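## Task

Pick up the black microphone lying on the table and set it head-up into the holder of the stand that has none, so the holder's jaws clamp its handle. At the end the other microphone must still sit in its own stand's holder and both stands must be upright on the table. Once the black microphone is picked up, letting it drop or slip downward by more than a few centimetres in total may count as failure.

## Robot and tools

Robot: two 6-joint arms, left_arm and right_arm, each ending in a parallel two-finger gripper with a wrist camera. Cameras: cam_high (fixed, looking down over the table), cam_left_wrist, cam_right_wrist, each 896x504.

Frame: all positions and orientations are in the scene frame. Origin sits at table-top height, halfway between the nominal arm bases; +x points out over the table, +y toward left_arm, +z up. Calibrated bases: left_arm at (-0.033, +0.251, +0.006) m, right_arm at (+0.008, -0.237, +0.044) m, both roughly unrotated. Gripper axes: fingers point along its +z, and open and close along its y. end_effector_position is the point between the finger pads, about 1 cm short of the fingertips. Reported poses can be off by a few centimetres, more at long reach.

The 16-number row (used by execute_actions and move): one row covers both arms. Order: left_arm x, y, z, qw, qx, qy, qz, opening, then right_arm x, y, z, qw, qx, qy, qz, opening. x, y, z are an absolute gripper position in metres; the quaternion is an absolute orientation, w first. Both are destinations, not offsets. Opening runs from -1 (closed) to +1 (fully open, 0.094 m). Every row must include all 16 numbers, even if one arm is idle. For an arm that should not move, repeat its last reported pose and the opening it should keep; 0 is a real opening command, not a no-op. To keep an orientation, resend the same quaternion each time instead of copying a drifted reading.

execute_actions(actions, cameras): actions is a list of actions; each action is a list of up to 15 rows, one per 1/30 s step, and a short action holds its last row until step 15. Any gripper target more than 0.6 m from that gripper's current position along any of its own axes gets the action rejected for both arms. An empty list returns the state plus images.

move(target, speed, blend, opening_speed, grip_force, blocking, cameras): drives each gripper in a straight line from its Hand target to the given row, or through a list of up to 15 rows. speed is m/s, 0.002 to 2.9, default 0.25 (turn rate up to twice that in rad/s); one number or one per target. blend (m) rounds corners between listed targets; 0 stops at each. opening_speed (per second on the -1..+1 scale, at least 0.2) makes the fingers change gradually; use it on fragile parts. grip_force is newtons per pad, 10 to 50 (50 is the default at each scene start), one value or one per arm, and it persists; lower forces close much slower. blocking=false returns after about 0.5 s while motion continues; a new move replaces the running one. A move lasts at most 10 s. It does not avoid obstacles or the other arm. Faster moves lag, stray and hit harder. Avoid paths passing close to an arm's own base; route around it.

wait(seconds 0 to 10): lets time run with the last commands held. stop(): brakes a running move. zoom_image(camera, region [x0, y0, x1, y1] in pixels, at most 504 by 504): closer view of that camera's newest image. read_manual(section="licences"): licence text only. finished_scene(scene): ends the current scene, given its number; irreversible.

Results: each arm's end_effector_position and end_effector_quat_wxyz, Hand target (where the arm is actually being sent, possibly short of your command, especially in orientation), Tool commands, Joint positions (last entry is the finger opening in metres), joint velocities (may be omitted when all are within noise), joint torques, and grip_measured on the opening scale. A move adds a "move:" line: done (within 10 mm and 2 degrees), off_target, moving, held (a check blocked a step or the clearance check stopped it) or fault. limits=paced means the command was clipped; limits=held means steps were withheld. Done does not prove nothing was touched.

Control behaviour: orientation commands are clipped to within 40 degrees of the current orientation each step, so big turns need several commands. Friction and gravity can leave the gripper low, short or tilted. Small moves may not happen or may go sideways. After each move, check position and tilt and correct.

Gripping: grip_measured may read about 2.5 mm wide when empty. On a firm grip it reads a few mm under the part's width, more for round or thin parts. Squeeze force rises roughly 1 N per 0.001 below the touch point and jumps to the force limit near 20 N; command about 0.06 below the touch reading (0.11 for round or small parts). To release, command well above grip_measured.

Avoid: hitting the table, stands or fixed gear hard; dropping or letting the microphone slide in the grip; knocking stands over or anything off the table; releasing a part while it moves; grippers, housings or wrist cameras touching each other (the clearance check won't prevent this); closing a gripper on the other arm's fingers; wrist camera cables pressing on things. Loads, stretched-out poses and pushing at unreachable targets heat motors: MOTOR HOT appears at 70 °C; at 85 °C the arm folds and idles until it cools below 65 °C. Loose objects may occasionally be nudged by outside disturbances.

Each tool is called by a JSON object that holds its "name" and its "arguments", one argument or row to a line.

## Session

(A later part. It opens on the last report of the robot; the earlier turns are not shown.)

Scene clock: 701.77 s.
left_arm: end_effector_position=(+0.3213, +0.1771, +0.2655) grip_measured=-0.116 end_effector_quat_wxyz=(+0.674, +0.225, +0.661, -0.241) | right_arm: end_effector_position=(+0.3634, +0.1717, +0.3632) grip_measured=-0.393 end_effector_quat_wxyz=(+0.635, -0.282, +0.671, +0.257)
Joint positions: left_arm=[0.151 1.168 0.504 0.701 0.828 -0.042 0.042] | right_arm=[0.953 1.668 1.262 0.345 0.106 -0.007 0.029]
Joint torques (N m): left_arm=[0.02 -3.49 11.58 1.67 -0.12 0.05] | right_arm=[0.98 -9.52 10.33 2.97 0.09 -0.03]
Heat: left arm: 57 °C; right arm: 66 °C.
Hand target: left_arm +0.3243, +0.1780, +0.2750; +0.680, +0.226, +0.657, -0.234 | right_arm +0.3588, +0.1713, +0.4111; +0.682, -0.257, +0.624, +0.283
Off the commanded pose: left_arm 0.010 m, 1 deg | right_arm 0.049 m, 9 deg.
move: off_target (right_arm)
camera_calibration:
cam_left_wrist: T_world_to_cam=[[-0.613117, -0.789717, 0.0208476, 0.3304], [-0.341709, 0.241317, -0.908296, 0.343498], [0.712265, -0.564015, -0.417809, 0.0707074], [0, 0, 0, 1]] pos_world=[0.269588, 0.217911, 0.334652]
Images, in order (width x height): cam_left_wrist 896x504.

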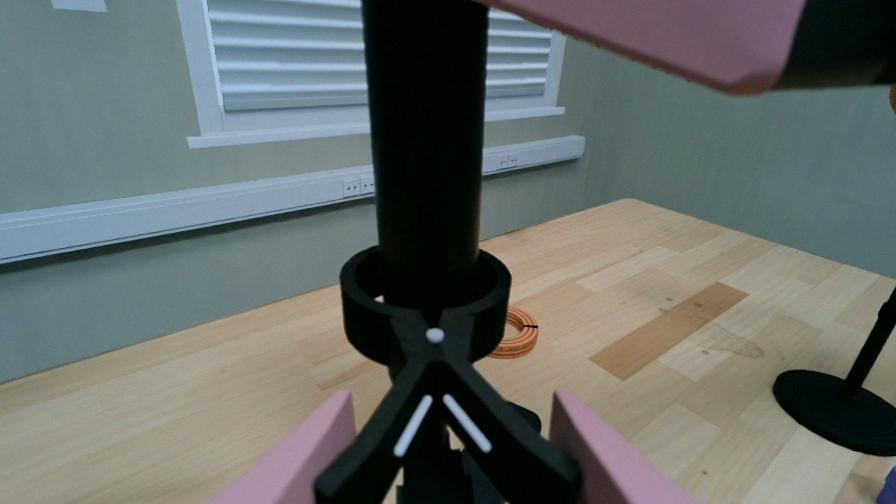

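{"name": "move", "arguments": {
  "target": [0.3246, 0.178, 0.275, 0.6801, 0.2262, 0.6568, -0.2342, -0.12, 0.3655, 0.1795, 0.385, 0.6848, -0.2569, 0.6243, 0.2836, -1],
  "speed": 0.06,
  "cameras": ["cam_left_wrist"]
}}

Scene clock: 706.87 s.
left_arm: end_effector_position=(+0.3214, +0.1772, +0.2655) grip_measured=-0.116 end_effector_quat_wxyz=(+0.674, +0.224, +0.661, -0.240) | right_arm: end_effector_position=(+0.3682, +0.1777, +0.3419) grip_measured=-0.393 end_effector_quat_wxyz=(+0.636, -0.282, +0.670, +0.258)
Joint positions: left_arm=[0.151 1.168 0.504 0.701 0.827 -0.042 0.042] | right_arm=[0.953 1.714 1.224 0.433 0.106 -0.007 0.029]
Joint torques (N m): left_arm=[0.02 -3.51 11.55 1.7 -0.09 0.04] | right_arm=[0.95 -10.04 8.28 3.06 0.08 -0.03]
Heat: left arm: 57 °C; right arm: 67 °C.
Hand target: left_arm +0.3243, +0.1780, +0.2750; +0.680, +0.226, +0.657, -0.234 | right_arm +0.3634, +0.1767, +0.3844; +0.681, -0.257, +0.625, +0.283
Off the commanded pose: left_arm 0.010 m, 1 deg | right_arm 0.043 m, 9 deg.
move: off_target (right_arm)
camera_calibration:
cam_left_wrist: T_world_to_cam=[[-0.612484, -0.790207, 0.0208867, 0.330385], [-0.341875, 0.240976, -0.908324, 0.343661], [0.712731, -0.563474, -0.417746, 0.0703709], [0, 0, 0, 1]] pos_world=[0.269689, 0.217911, 0.334652]
Images, in order (width x height): cam_left_wrist 896x504.

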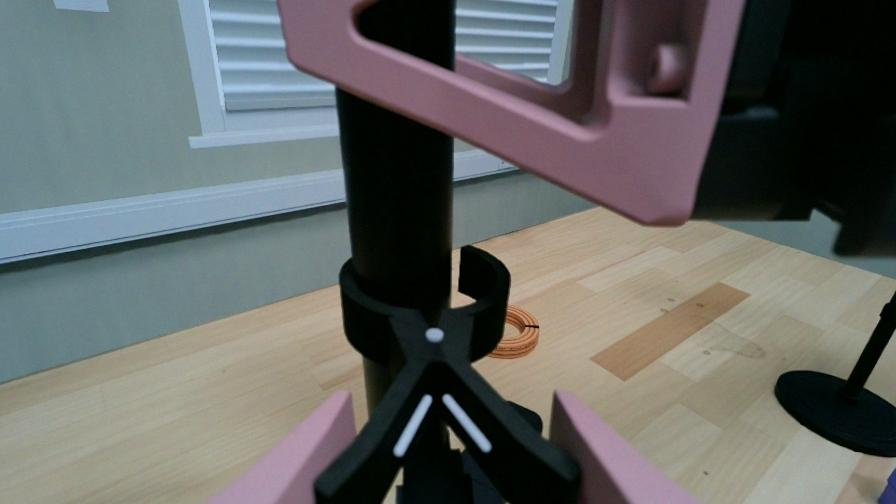

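{"name": "move", "arguments": {
  "target": [0.3246, 0.178, 0.275, 0.6801, 0.2262, 0.6568, -0.2342, -0.12, 0.3605, 0.1735, 0.380, 0.6848, -0.2569, 0.6243, 0.2836, -1],
  "speed": 0.06,
  "cameras": ["cam_left_wrist"]
}}

Scene clock: 713.70 s.
left_arm: end_effector_position=(+0.3214, +0.1772, +0.2655) grip_measured=-0.116 end_effector_quat_wxyz=(+0.674, +0.224, +0.661, -0.240) | right_arm: end_effector_position=(+0.3662, +0.1752, +0.3290) grip_measured=-0.393 end_effector_quat_wxyz=(+0.634, -0.283, +0.672, +0.257)
Joint positions: left_arm=[0.151 1.168 0.504 0.701 0.827 -0.042 0.042] | right_arm=[0.953 1.714 1.179 0.471 0.106 -0.007 0.029]
Joint torques (N m): left_arm=[-0.05 -3.62 11.59 1.71 -0.1 0.03] | right_arm=[0.96 -12.08 7.94 2.96 0.09 -0.03]
Heat: left arm: 57 °C; right arm: 69 °C.
Hand target: left_arm +0.3243, +0.1780, +0.2750; +0.680, +0.226, +0.657, -0.234 | right_arm +0.3587, +0.1709, +0.3791; +0.681, -0.257, +0.625, +0.283
Off the commanded pose: left_arm 0.010 m, 1 deg | right_arm 0.051 m, 9 deg.
move: off_target (right_arm)
camera_calibration:
cam_left_wrist: T_world_to_cam=[[-0.612484, -0.790207, 0.0208867, 0.330385], [-0.341875, 0.240976, -0.908324, 0.343661], [0.712731, -0.563474, -0.417746, 0.0703709], [0, 0, 0, 1]] pos_world=[0.269689, 0.217911, 0.334652]
Images, in order (width x height): cam_left_wrist 896x504.

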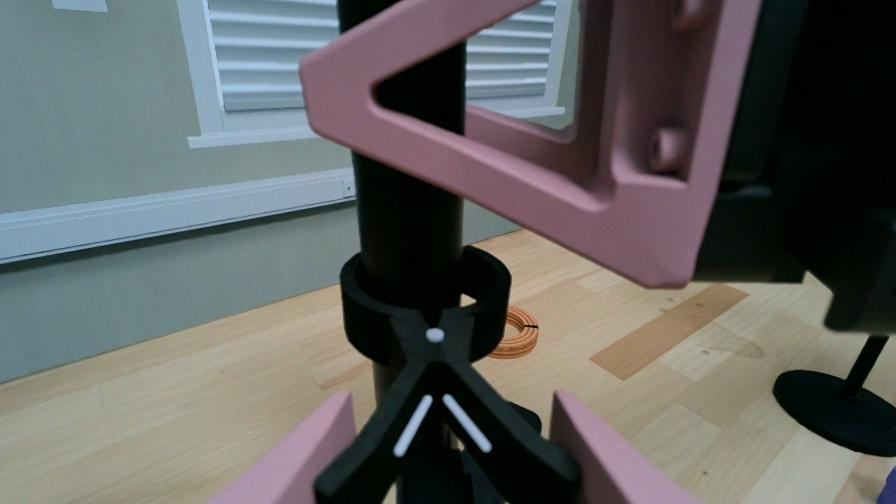

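{"name": "move", "arguments": {
  "target": [0.3246, 0.178, 0.275, 0.6801, 0.2262, 0.6568, -0.2342, -0.12, 0.3565, 0.1688, 0.380, 0.6848, -0.2569, 0.6243, 0.2836, -1],
  "speed": 0.06,
  "cameras": ["all"]
}}

Scene clock: 717.80 s.
left_arm: end_effector_position=(+0.3214, +0.1772, +0.2655) grip_measured=-0.116 end_effector_quat_wxyz=(+0.674, +0.224, +0.661, -0.240) | right_arm: end_effector_position=(+0.3648, +0.1734, +0.3176) grip_measured=-0.393 end_effector_quat_wxyz=(+0.627, -0.287, +0.679, +0.253)
Joint positions: left_arm=[0.151 1.168 0.504 0.701 0.827 -0.042 0.042] | right_arm=[0.953 1.714 1.153 0.475 0.106 -0.007 0.029]
Joint torques (N m): left_arm=[-0.02 -3.49 11.54 1.69 -0.11 0.04] | right_arm=[0.98 -14.01 7.87 2.97 0.09 -0.02]
Heat: left arm: 57 °C; right arm: 68 °C.
Hand target: left_arm +0.3243, +0.1780, +0.2750; +0.680, +0.226, +0.657, -0.234 | right_arm +0.3549, +0.1664, +0.3785; +0.681, -0.256, +0.624, +0.283
Off the commanded pose: left_arm 0.010 m, 1 deg | right_arm 0.063 m, 10 deg.
move: off_target (right_arm)
camera_calibration:
cam_left_wrist: T_world_to_cam=[[-0.612484, -0.790207, 0.0208867, 0.330385], [-0.341875, 0.240976, -0.908324, 0.343661], [0.712731, -0.563474, -0.417746, 0.0703709], [0, 0, 0, 1]] pos_world=[0.269689, 0.217911, 0.334652]
cam_right_wrist: T_world_to_cam=[[0.703254, -0.710282, 0.0305459, -0.144514], [-0.327562, -0.361855, -0.872791, 0.498439], [0.630981, 0.603788, -0.487137, -0.0949544], [0, 0, 0, 1]] pos_world=[0.324813, 0.13505, 0.393191]

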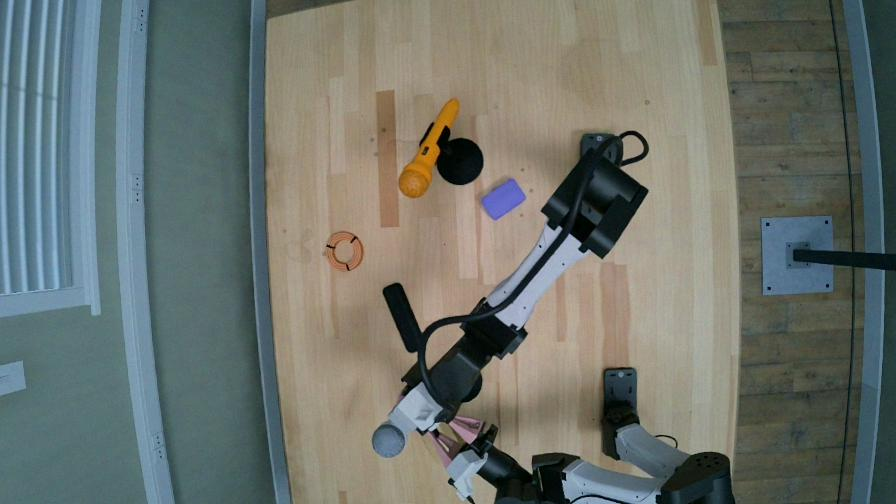

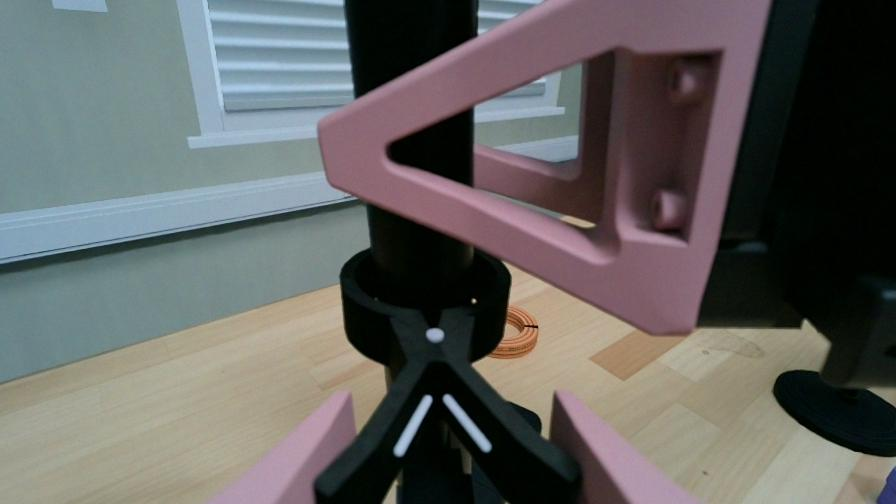

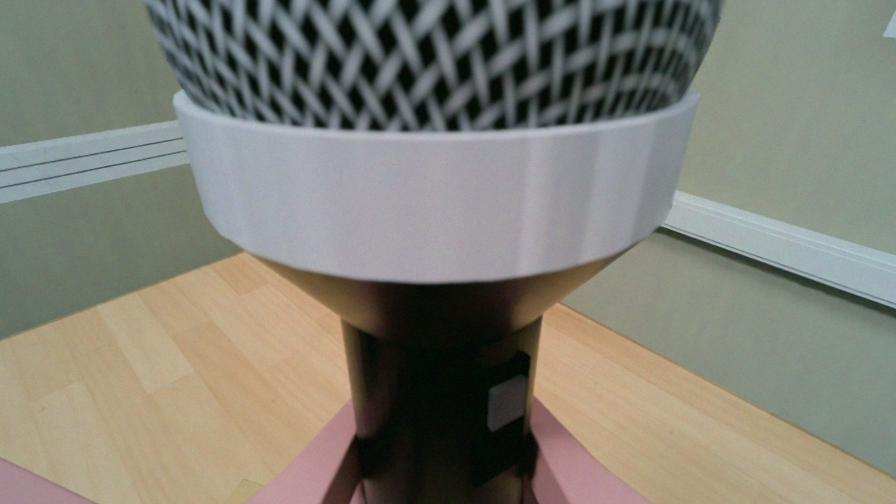

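{"name": "move", "arguments": {
  "target": [0.3246, 0.178, 0.275, 0.6801, 0.2262, 0.6568, -0.2342, 0.5, 0.3565, 0.1688, 0.380, 0.6848, -0.2569, 0.6243, 0.2836, -1],
  "speed": 0.06,
  "opening_speed": 0.3,
  "cameras": ["cam_left_wrist"]
}}

{"name": "zoom_image", "arguments": {
  "camera": "cam_left_wrist",
  "region": [220, 180, 680, 504]
}}

Scene clock: 731.83 s.
left_arm: end_effector_position=(+0.3214, +0.1771, +0.2650) grip_measured=+0.499 end_effector_quat_wxyz=(+0.674, +0.225, +0.662, -0.240) | right_arm: end_effector_position=(+0.3621, +0.1724, +0.3194) grip_measured=-0.393 end_effector_quat_wxyz=(+0.628, -0.287, +0.677, +0.255)
Joint positions: left_arm=[0.151 1.168 0.504 0.698 0.827 -0.04 0.07] | right_arm=[0.955 1.704 1.144 0.479 0.106 -0.007 0.029]
Joint torques (N m): left_arm=[-0.02 -3.47 11.6 1.72 -0.11 -0.01] | right_arm=[0.77 -13.09 8.61 2.95 0.09 -0.03]
Heat: left arm: 57 °C; right arm: 69 °C.
Hand target: left_arm +0.3243, +0.1780, +0.2750; +0.680, +0.226, +0.657, -0.234 | right_arm +0.3546, +0.1660, +0.3786; +0.682, -0.256, +0.624, +0.283
Off the commanded pose: left_arm 0.011 m, 1 deg | right_arm 0.061 m, 10 deg.
move: off_target (left_arm, right_arm)
camera_calibration:
cam_left_wrist: T_world_to_cam=[[-0.612755, -0.790007, 0.0205125, 0.330469], [-0.342904, 0.242403, -0.907556, 0.34303], [0.712003, -0.563143, -0.41943, 0.0708352], [0, 0, 0, 1]] pos_world=[0.269688, 0.217812, 0.33425]
Images, in order (width x height): cam_left_wrist 896x504.

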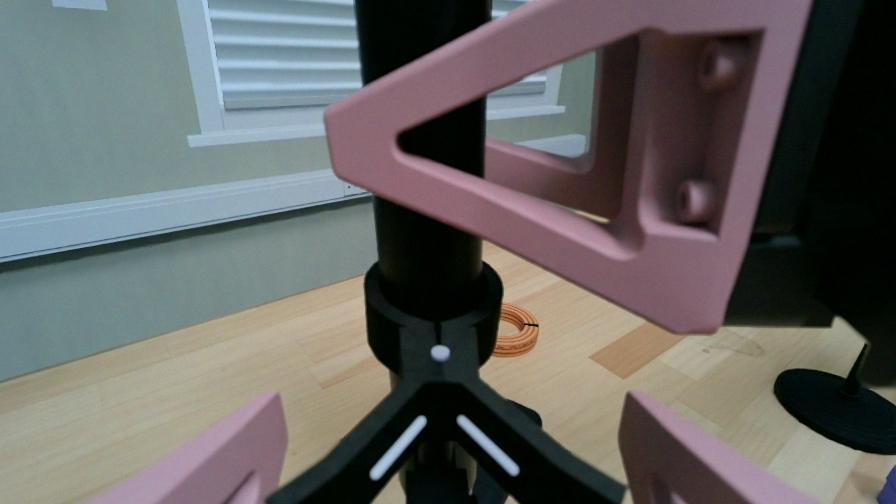

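Scaled by 1.096 from the camera's 896x504 image, which has a finer 1280x720 frame.

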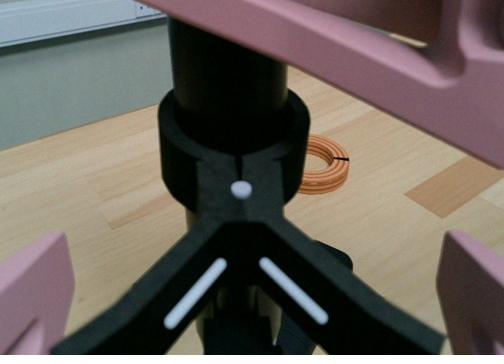

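{"name": "move", "arguments": {
  "target": [0.3246, 0.178, 0.275, 0.6801, 0.2262, 0.6568, -0.2342, 0.8, 0.3565, 0.1688, 0.380, 0.6848, -0.2569, 0.6243, 0.2836, -1],
  "speed": 0.06,
  "opening_speed": 0.4,
  "cameras": ["cam_left_wrist","cam_high"]
}}

Scene clock: 740.67 s.
left_arm: end_effector_position=(+0.3214, +0.1772, +0.2650) grip_measured=+0.799 end_effector_quat_wxyz=(+0.674, +0.225, +0.662, -0.240) | right_arm: end_effector_position=(+0.3621, +0.1724, +0.3194) grip_measured=-0.393 end_effector_quat_wxyz=(+0.628, -0.287, +0.677, +0.255)
Joint positions: left_arm=[0.151 1.168 0.504 0.698 0.827 -0.04 0.085] | right_arm=[0.955 1.704 1.144 0.479 0.106 -0.007 0.029]
Joint torques (N m): left_arm=[-0.05 -3.47 11.51 1.72 -0.1 0.03] | right_arm=[0.75 -13.11 8.62 2.95 0.1 -0.03]
Heat: left arm: 58 °C; right arm: 71 °C. Fold the right arm in close to its base, or ease its load, before you think long.
Hand target: left_arm +0.3243, +0.1780, +0.2750; +0.680, +0.226, +0.657, -0.234 | right_arm +0.3546, +0.1660, +0.3786; +0.682, -0.256, +0.624, +0.283
Off the commanded pose: left_arm 0.011 m, 1 deg | right_arm 0.061 m, 10 deg.
MOTOR HOT: joint 4 (wrist pitch) of the right arm reports 71 °C; the controller's stop level is 85 °C. To cool a motor, set the load down, stop pushing, or move to a pose that needs little force.
move: off_target (left_arm, right_arm)
camera_calibration:
cam_left_wrist: T_world_to_cam=[[-0.612424, -0.790262, 0.0205672, 0.330478], [-0.343044, 0.242227, -0.90755, 0.343138], [0.71222, -0.562861, -0.41944, 0.0706469], [0, 0, 0, 1]] pos_world=[0.269788, 0.217812, 0.33425]
Images, in order (width x height): cam_high 896x504, cam_left_wrist 896x504.

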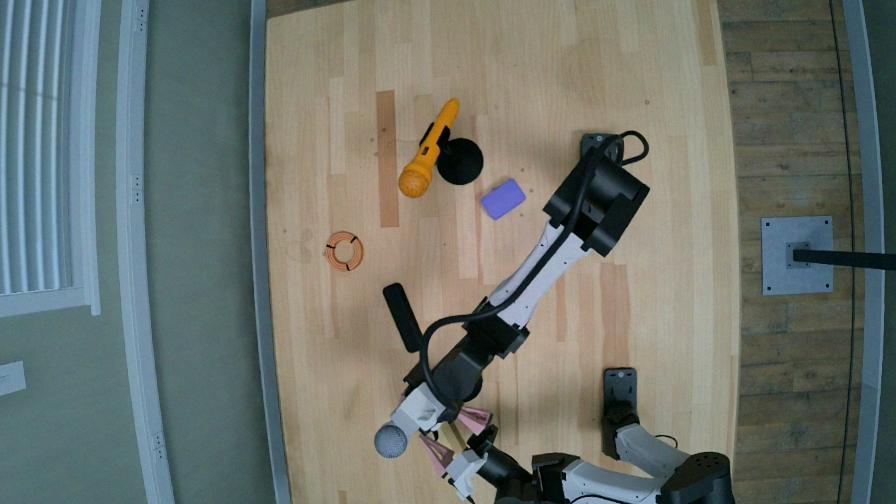

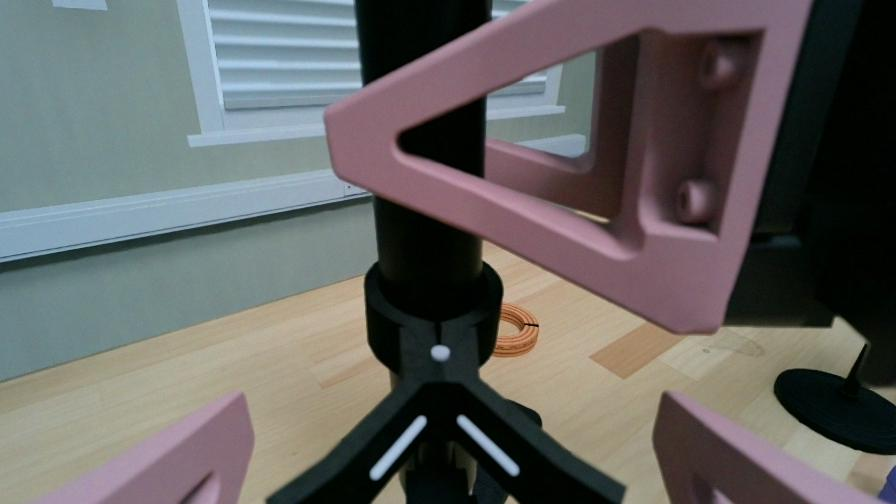

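{"name": "move", "arguments": {
  "target": [
    [0.2616, 0.227, 0.275, 0.6801, 0.2262, 0.6568, -0.2342, 0.8, 0.3565, 0.1688, 0.380, 0.6848, -0.2569, 0.6243, 0.2836, -1],
    [0.2616, 0.227, 0.275, 0.6801, 0.2262, 0.6568, -0.2342, 0.8, 0.3565, 0.1688, 0.380, 0.6848, -0.2569, 0.6243, 0.2836, -0.2]
  ],
  "speed": 0.12,
  "opening_speed": 0.3,
  "cameras": ["cam_left_wrist","cam_right_wrist"]
}}

Scene clock: 756.53 s.
left_arm: end_effector_position=(+0.2643, +0.2267, +0.2809) grip_measured=+0.799 end_effector_quat_wxyz=(+0.686, +0.233, +0.651, -0.227) | right_arm: end_effector_position=(+0.3607, +0.1707, +0.3456) grip_measured=-0.203 end_effector_quat_wxyz=(+0.656, -0.272, +0.650, +0.270)
Joint positions: left_arm=[0.473 0.936 0.428 0.614 1.141 -0.073 0.085] | right_arm=[0.955 1.688 1.144 0.551 0.106 -0.007 0.037]
Joint torques (N m): left_arm=[0.77 -2.44 7.49 1.47 0.04 -0.04] | right_arm=[0.79 -10.69 9.59 2.31 0.09 -0.04]
Heat: left arm: 58 °C; right arm: 73 °C. Fold the right arm in close to its base, or ease its load, before you think long.
Hand target: left_arm +0.2617, +0.2269, +0.2751; +0.680, +0.226, +0.657, -0.234 | right_arm +0.3559, +0.1678, +0.3794; +0.683, -0.256, +0.623, +0.283
Off the commanded pose: left_arm 0.006 m, 1 deg | right_arm 0.035 m, 5 deg.
MOTOR HOT: still on. Joint 4 (wrist pitch) of the right arm reports 73 °C.
move: off_target (right_arm); target 2's new opening was sent with right_arm's hand 0.061 m and 10 deg from that target
camera_calibration:
cam_left_wrist: T_world_to_cam=[[-0.606239, -0.795083, -0.017814, 0.344588], [-0.30792, 0.255319, -0.916514, 0.316176], [0.733252, -0.550141, -0.399607, 0.131921], [0, 0, 0, 1]] pos_world=[0.209528, 0.265825, 0.348634]
cam_right_wrist: T_world_to_cam=[[0.703707, -0.710201, 0.0202593, -0.141114], [-0.274093, -0.297673, -0.914475, 0.504706], [0.655492, 0.637969, -0.404135, -0.120562], [0, 0, 0, 1]] pos_world=[0.316666, 0.126933, 0.415676]
Images, in order (width x height): cam_left_wrist 896x504, cam_right_wrist 896x504.

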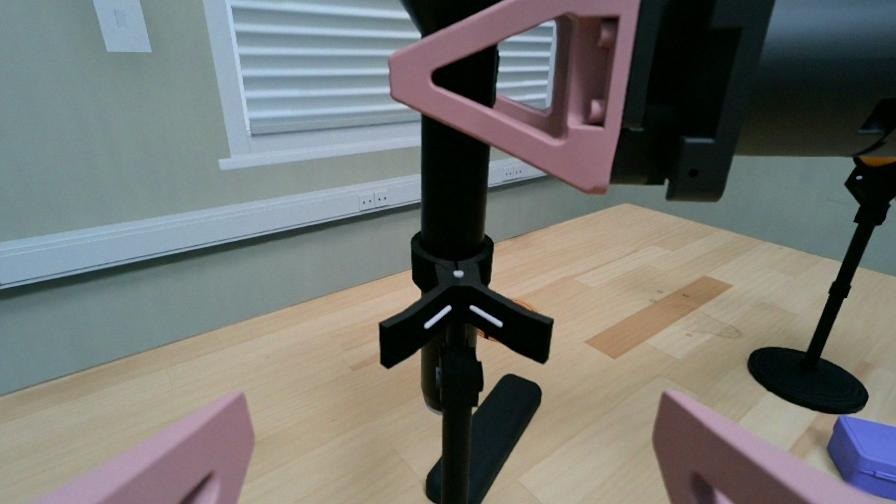

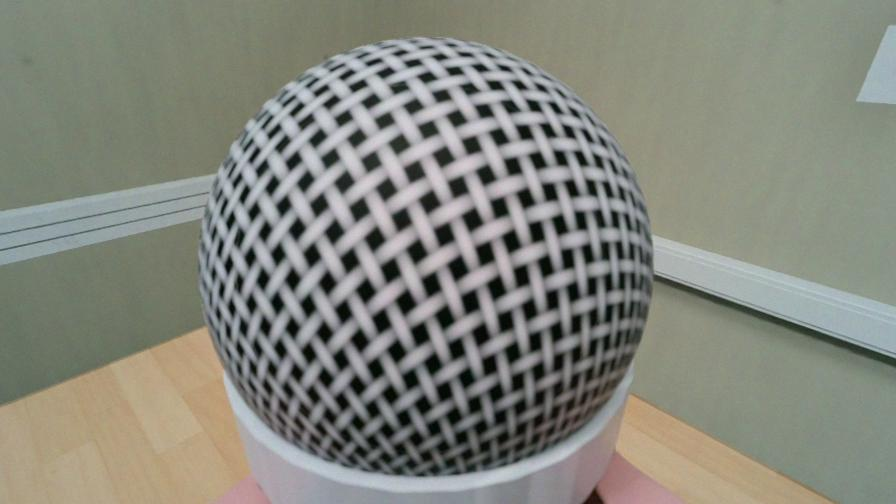

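{"name": "move", "arguments": {
  "target": [0.2616, 0.227, 0.275, 0.6801, 0.2262, 0.6568, -0.2342, 0.8, 0.3565, 0.1688, 0.375, 0.6848, -0.2569, 0.6243, 0.2836, 0.2],
  "speed": 0.05,
  "opening_speed": 0.8,
  "cameras": ["cam_high", "cam_left_wrist", "cam_right_wrist"]
}}

Scene clock: 779.37 s.
left_arm: end_effector_position=(+0.2643, +0.2267, +0.2809) grip_measured=+0.799 end_effector_quat_wxyz=(+0.686, +0.233, +0.651, -0.227) | right_arm: end_effector_position=(+0.3607, +0.1706, +0.3503) grip_measured=+0.197 end_effector_quat_wxyz=(+0.662, -0.269, +0.644, +0.273)
Joint positions: left_arm=[0.473 0.936 0.428 0.614 1.141 -0.073 0.085] | right_arm=[0.955 1.688 1.144 0.571 0.106 -0.007 0.056]
Joint torques (N m): left_arm=[0.76 -2.28 7.47 1.5 0.03 -0.03] | right_arm=[0.77 -10.04 8.38 2.29 0.09 -0.04]
Heat: left arm: 57 °C; right arm: 69 °C. Fold the right arm in close to its base, or ease its load, before you think long.
Hand target: left_arm +0.2617, +0.2269, +0.2751; +0.680, +0.226, +0.657, -0.234 | right_arm +0.3563, +0.1683, +0.3747; +0.683, -0.256, +0.623, +0.283
Off the commanded pose: left_arm 0.006 m, 1 deg | right_arm 0.025 m, 4 deg.
MOTOR HOT: still on. Joint 4 (wrist pitch) of the right arm reports 69 °C.
move: off_target (right_arm)
camera_calibration:
cam_left_wrist: T_world_to_cam=[[-0.606239, -0.795083, -0.017814, 0.344588], [-0.30792, 0.255319, -0.916514, 0.316176], [0.733252, -0.550141, -0.399607, 0.131921], [0, 0, 0, 1]] pos_world=[0.209528, 0.265825, 0.348634]
cam_right_wrist: T_world_to_cam=[[0.703449, -0.710513, 0.0181719, -0.140335], [-0.263079, -0.284045, -0.922013, 0.505286], [0.660264, 0.643809, -0.386732, -0.127414], [0, 0, 0, 1]] pos_world=[0.315776, 0.125844, 0.419156]

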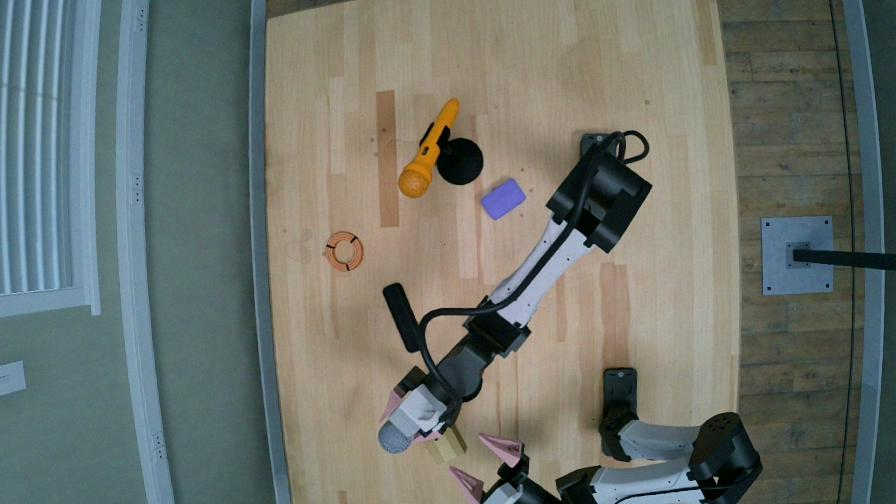

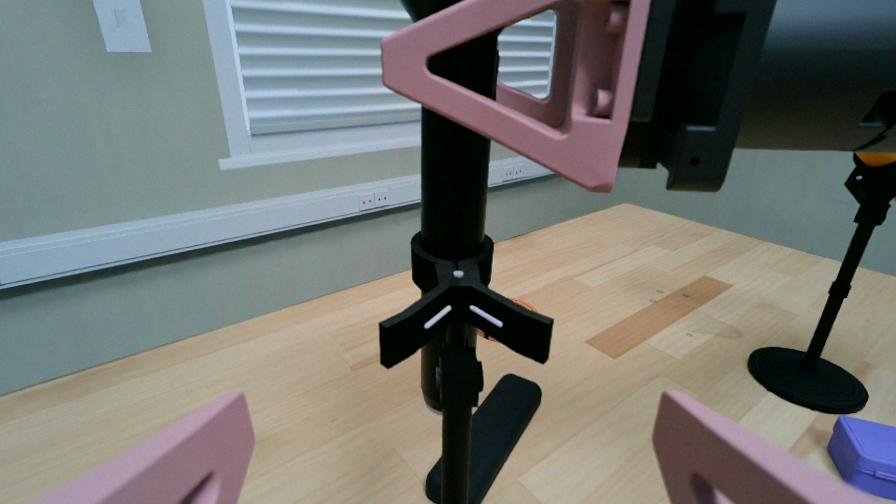

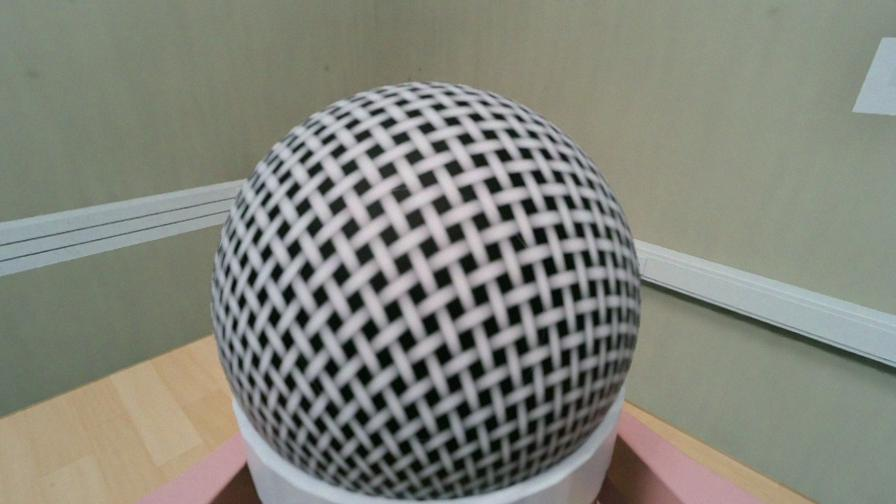

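{"name": "move", "arguments": {
  "target": [
    [0.2616, 0.227, 0.275, 0.6801, 0.2262, 0.6568, -0.2342, 0.8, 0.3565, 0.1688, 0.375, 0.6848, -0.2569, 0.6243, 0.2836, 0.4],
    [0.2616, 0.227, 0.275, 0.6801, 0.2262, 0.6568, -0.2342, 0.8, 0.2565, 0.0688, 0.37, 0.6848, -0.2569, 0.6243, 0.2836, 0.4]
  ],
  "speed": 0.08,
  "opening_speed": 0.8,
  "cameras": ["cam_high", "cam_left_wrist", "cam_right_wrist"]
}}

Scene clock: 791.67 s.
left_arm: end_effector_position=(+0.2643, +0.2267, +0.2809) grip_measured=+0.799 end_effector_quat_wxyz=(+0.686, +0.233, +0.651, -0.227) | right_arm: end_effector_position=(+0.2594, +0.0715, +0.3653) grip_measured=+0.397 end_effector_quat_wxyz=(+0.676, -0.262, +0.629, +0.280)
Joint positions: left_arm=[0.473 0.936 0.428 0.614 1.141 -0.073 0.085] | right_arm=[1.027 1.116 0.689 0.5 0.175 -0.014 0.066]
Joint torques (N m): left_arm=[0.85 -2.32 7.47 1.47 0.03 -0.06] | right_arm=[0.85 -4.18 6.61 2.09 0.12 -0.03]
Heat: left arm: 57 °C; right arm: 67 °C. Fold the right arm in close to its base, or ease its load, before you think long.
Hand target: left_arm +0.2617, +0.2269, +0.2751; +0.680, +0.226, +0.657, -0.234 | right_arm +0.2566, +0.0689, +0.3700; +0.683, -0.256, +0.623, +0.283
Off the commanded pose: left_arm 0.006 m, 1 deg | right_arm 0.006 m, 1 deg.
MOTOR HOT: still on. Joint 4 (wrist pitch) of the right arm reports 67 °C.
move: done
camera_calibration:
cam_left_wrist: T_world_to_cam=[[-0.606239, -0.795083, -0.017814, 0.344588], [-0.30792, 0.255319, -0.916514, 0.316176], [0.733252, -0.550141, -0.399607, 0.131921], [0, 0, 0, 1]] pos_world=[0.209528, 0.265825, 0.348634]
cam_right_wrist: T_world_to_cam=[[0.704678, -0.709366, 0.0151571, -0.139123], [-0.234341, -0.252849, -0.938697, 0.460768], [0.669712, 0.657927, -0.34441, -0.00981758], [0, 0, 0, 1]] pos_world=[0.212589, 0.0242745, 0.431249]

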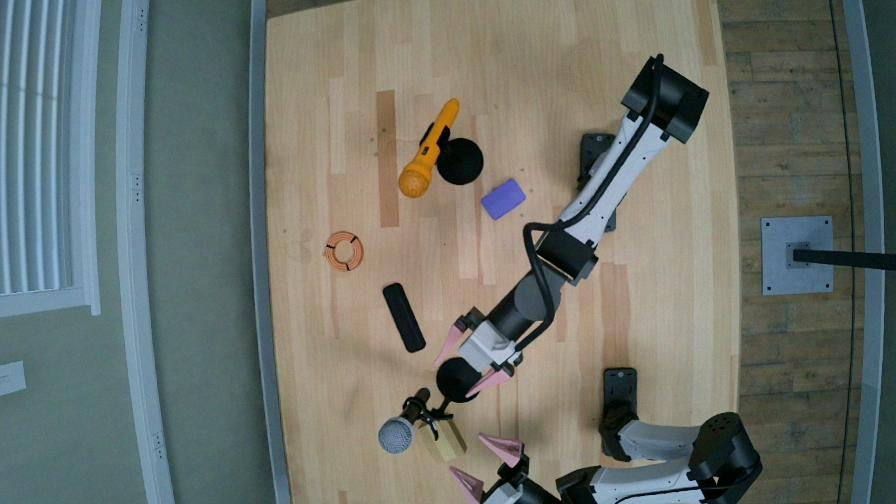

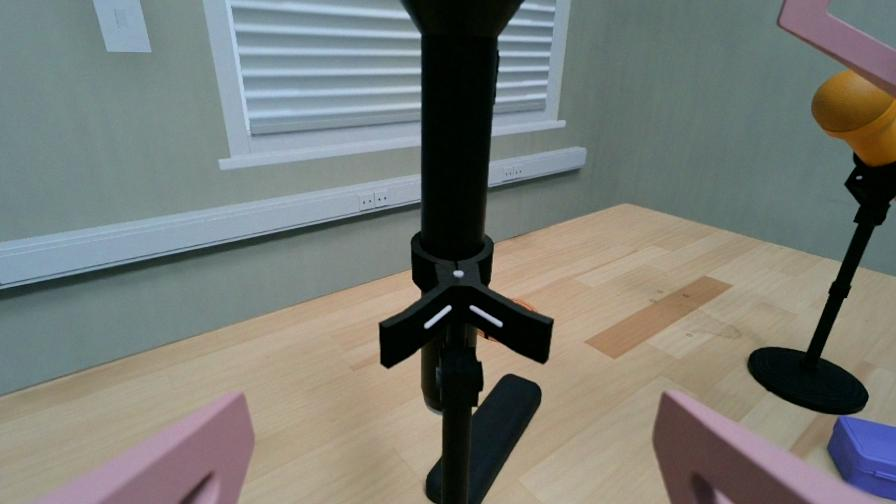

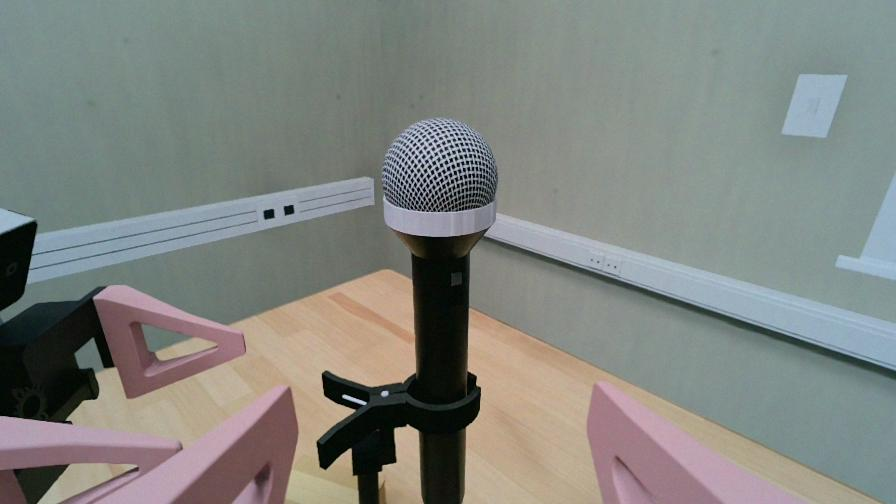

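{"name": "move", "arguments": {
  "target": [0.2, 0.275, 0.275, 0.6801, 0.2262, 0.6568, -0.2342, 0.8, 0.18, 0.0, 0.34, 0.6848, -0.2569, 0.6243, 0.2836, 0.4],
  "speed": 0.15,
  "cameras": ["cam_high", "cam_left_wrist", "cam_right_wrist"]
}}

{"name": "zoom_image", "arguments": {
  "camera": "cam_high",
  "region": [320, 60, 560, 504]
}}

Scene clock: 797.07 s.
left_arm: end_effector_position=(+0.2030, +0.2750, +0.2783) grip_measured=+0.799 end_effector_quat_wxyz=(+0.675, +0.217, +0.671, -0.216) | right_arm: end_effector_position=(+0.1811, -0.0002, +0.3399) grip_measured=+0.397 end_effector_quat_wxyz=(+0.681, -0.258, +0.625, +0.280)
Joint positions: left_arm=[0.922 0.813 0.367 0.692 1.551 -0.242 0.085] | right_arm=[1.224 0.581 0.407 0.266 0.376 -0.035 0.066]
Joint torques (N m): left_arm=[0.94 -0.96 7.19 1.41 0 -0.09] | right_arm=[0.83 0.84 6.75 2.04 0.04 -0.03]
Heat: left arm: 56 °C; right arm: 66 °C.
Hand target: left_arm +0.2008, +0.2746, +0.2750; +0.674, +0.216, +0.672, -0.217 | right_arm +0.1800, +0.0000, +0.3399; +0.683, -0.256, +0.623, +0.283
Off the commanded pose: left_arm 0.004 m, 3 deg | right_arm 0.001 m, 1 deg.
MOTOR HOT: cleared for the motors of the right arm.
joint sent to its limit (left arm) — joint 5 (wrist yaw), upper limit. The joint targets are off in orientation, not in position.
move: off_target (left_arm)
camera_calibration:
cam_left_wrist: T_world_to_cam=[[-0.574669, -0.818383, 0.00227779, 0.340049], [-0.357751, 0.248708, -0.900088, 0.290107], [0.73605, -0.518068, -0.435702, 0.203058], [0, 0, 0, 1]] pos_world=[0.149741, 0.311336, 0.34882]
cam_right_wrist: T_world_to_cam=[[0.700609, -0.713387, 0.0150321, -0.133612], [-0.227299, -0.243097, -0.942995, 0.400634], [0.676375, 0.657254, -0.332468, 0.0757937], [0, 0, 0, 1]] pos_world=[0.133408, -0.0477396, 0.405003]

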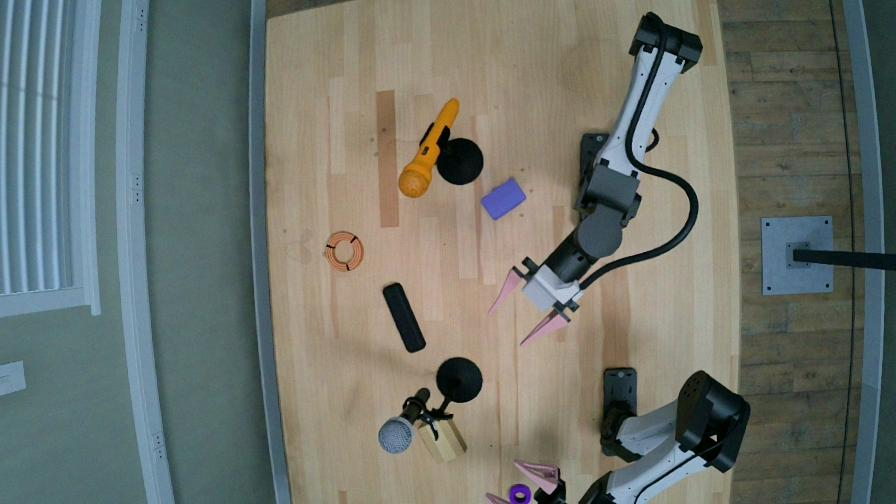

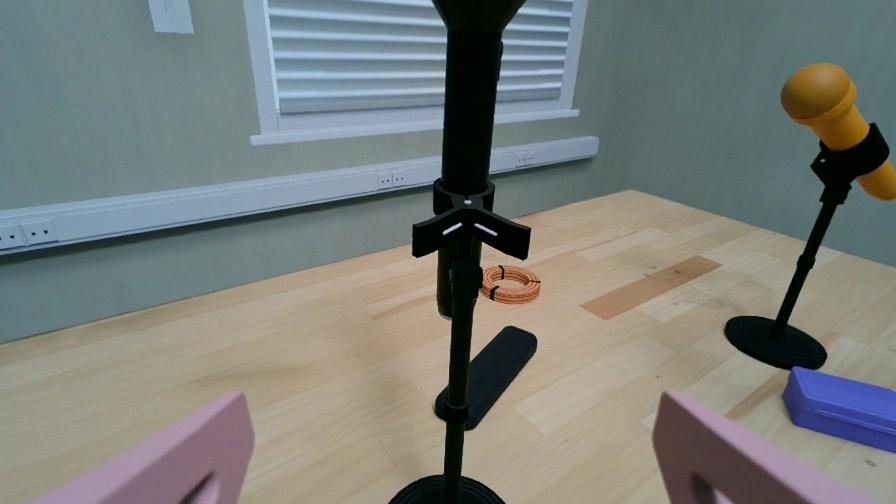

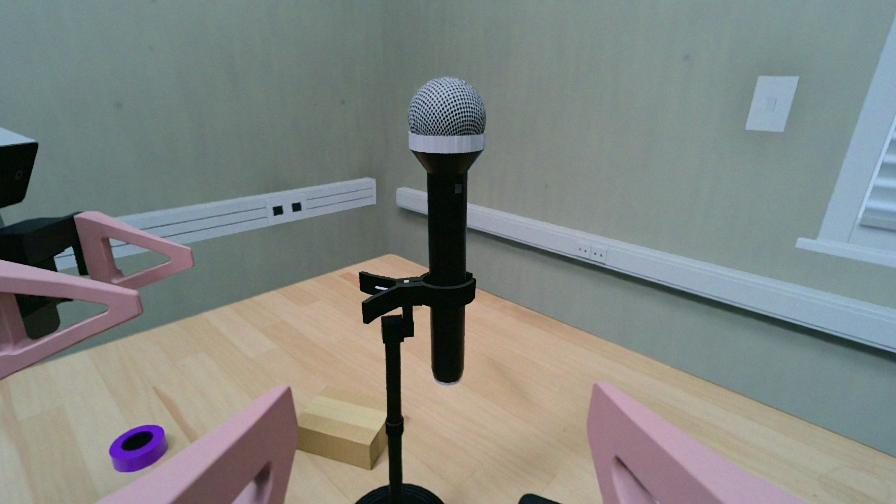

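Scaled by 1.135 from the camera's 896x504 image, which has a finer 1280x720 frame.

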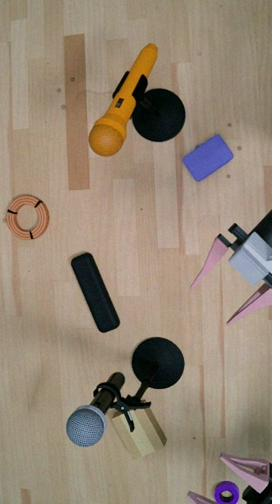

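{"name": "finished_scene", "arguments": {
  "scene": 1
}}

The scene is finished: the task was done.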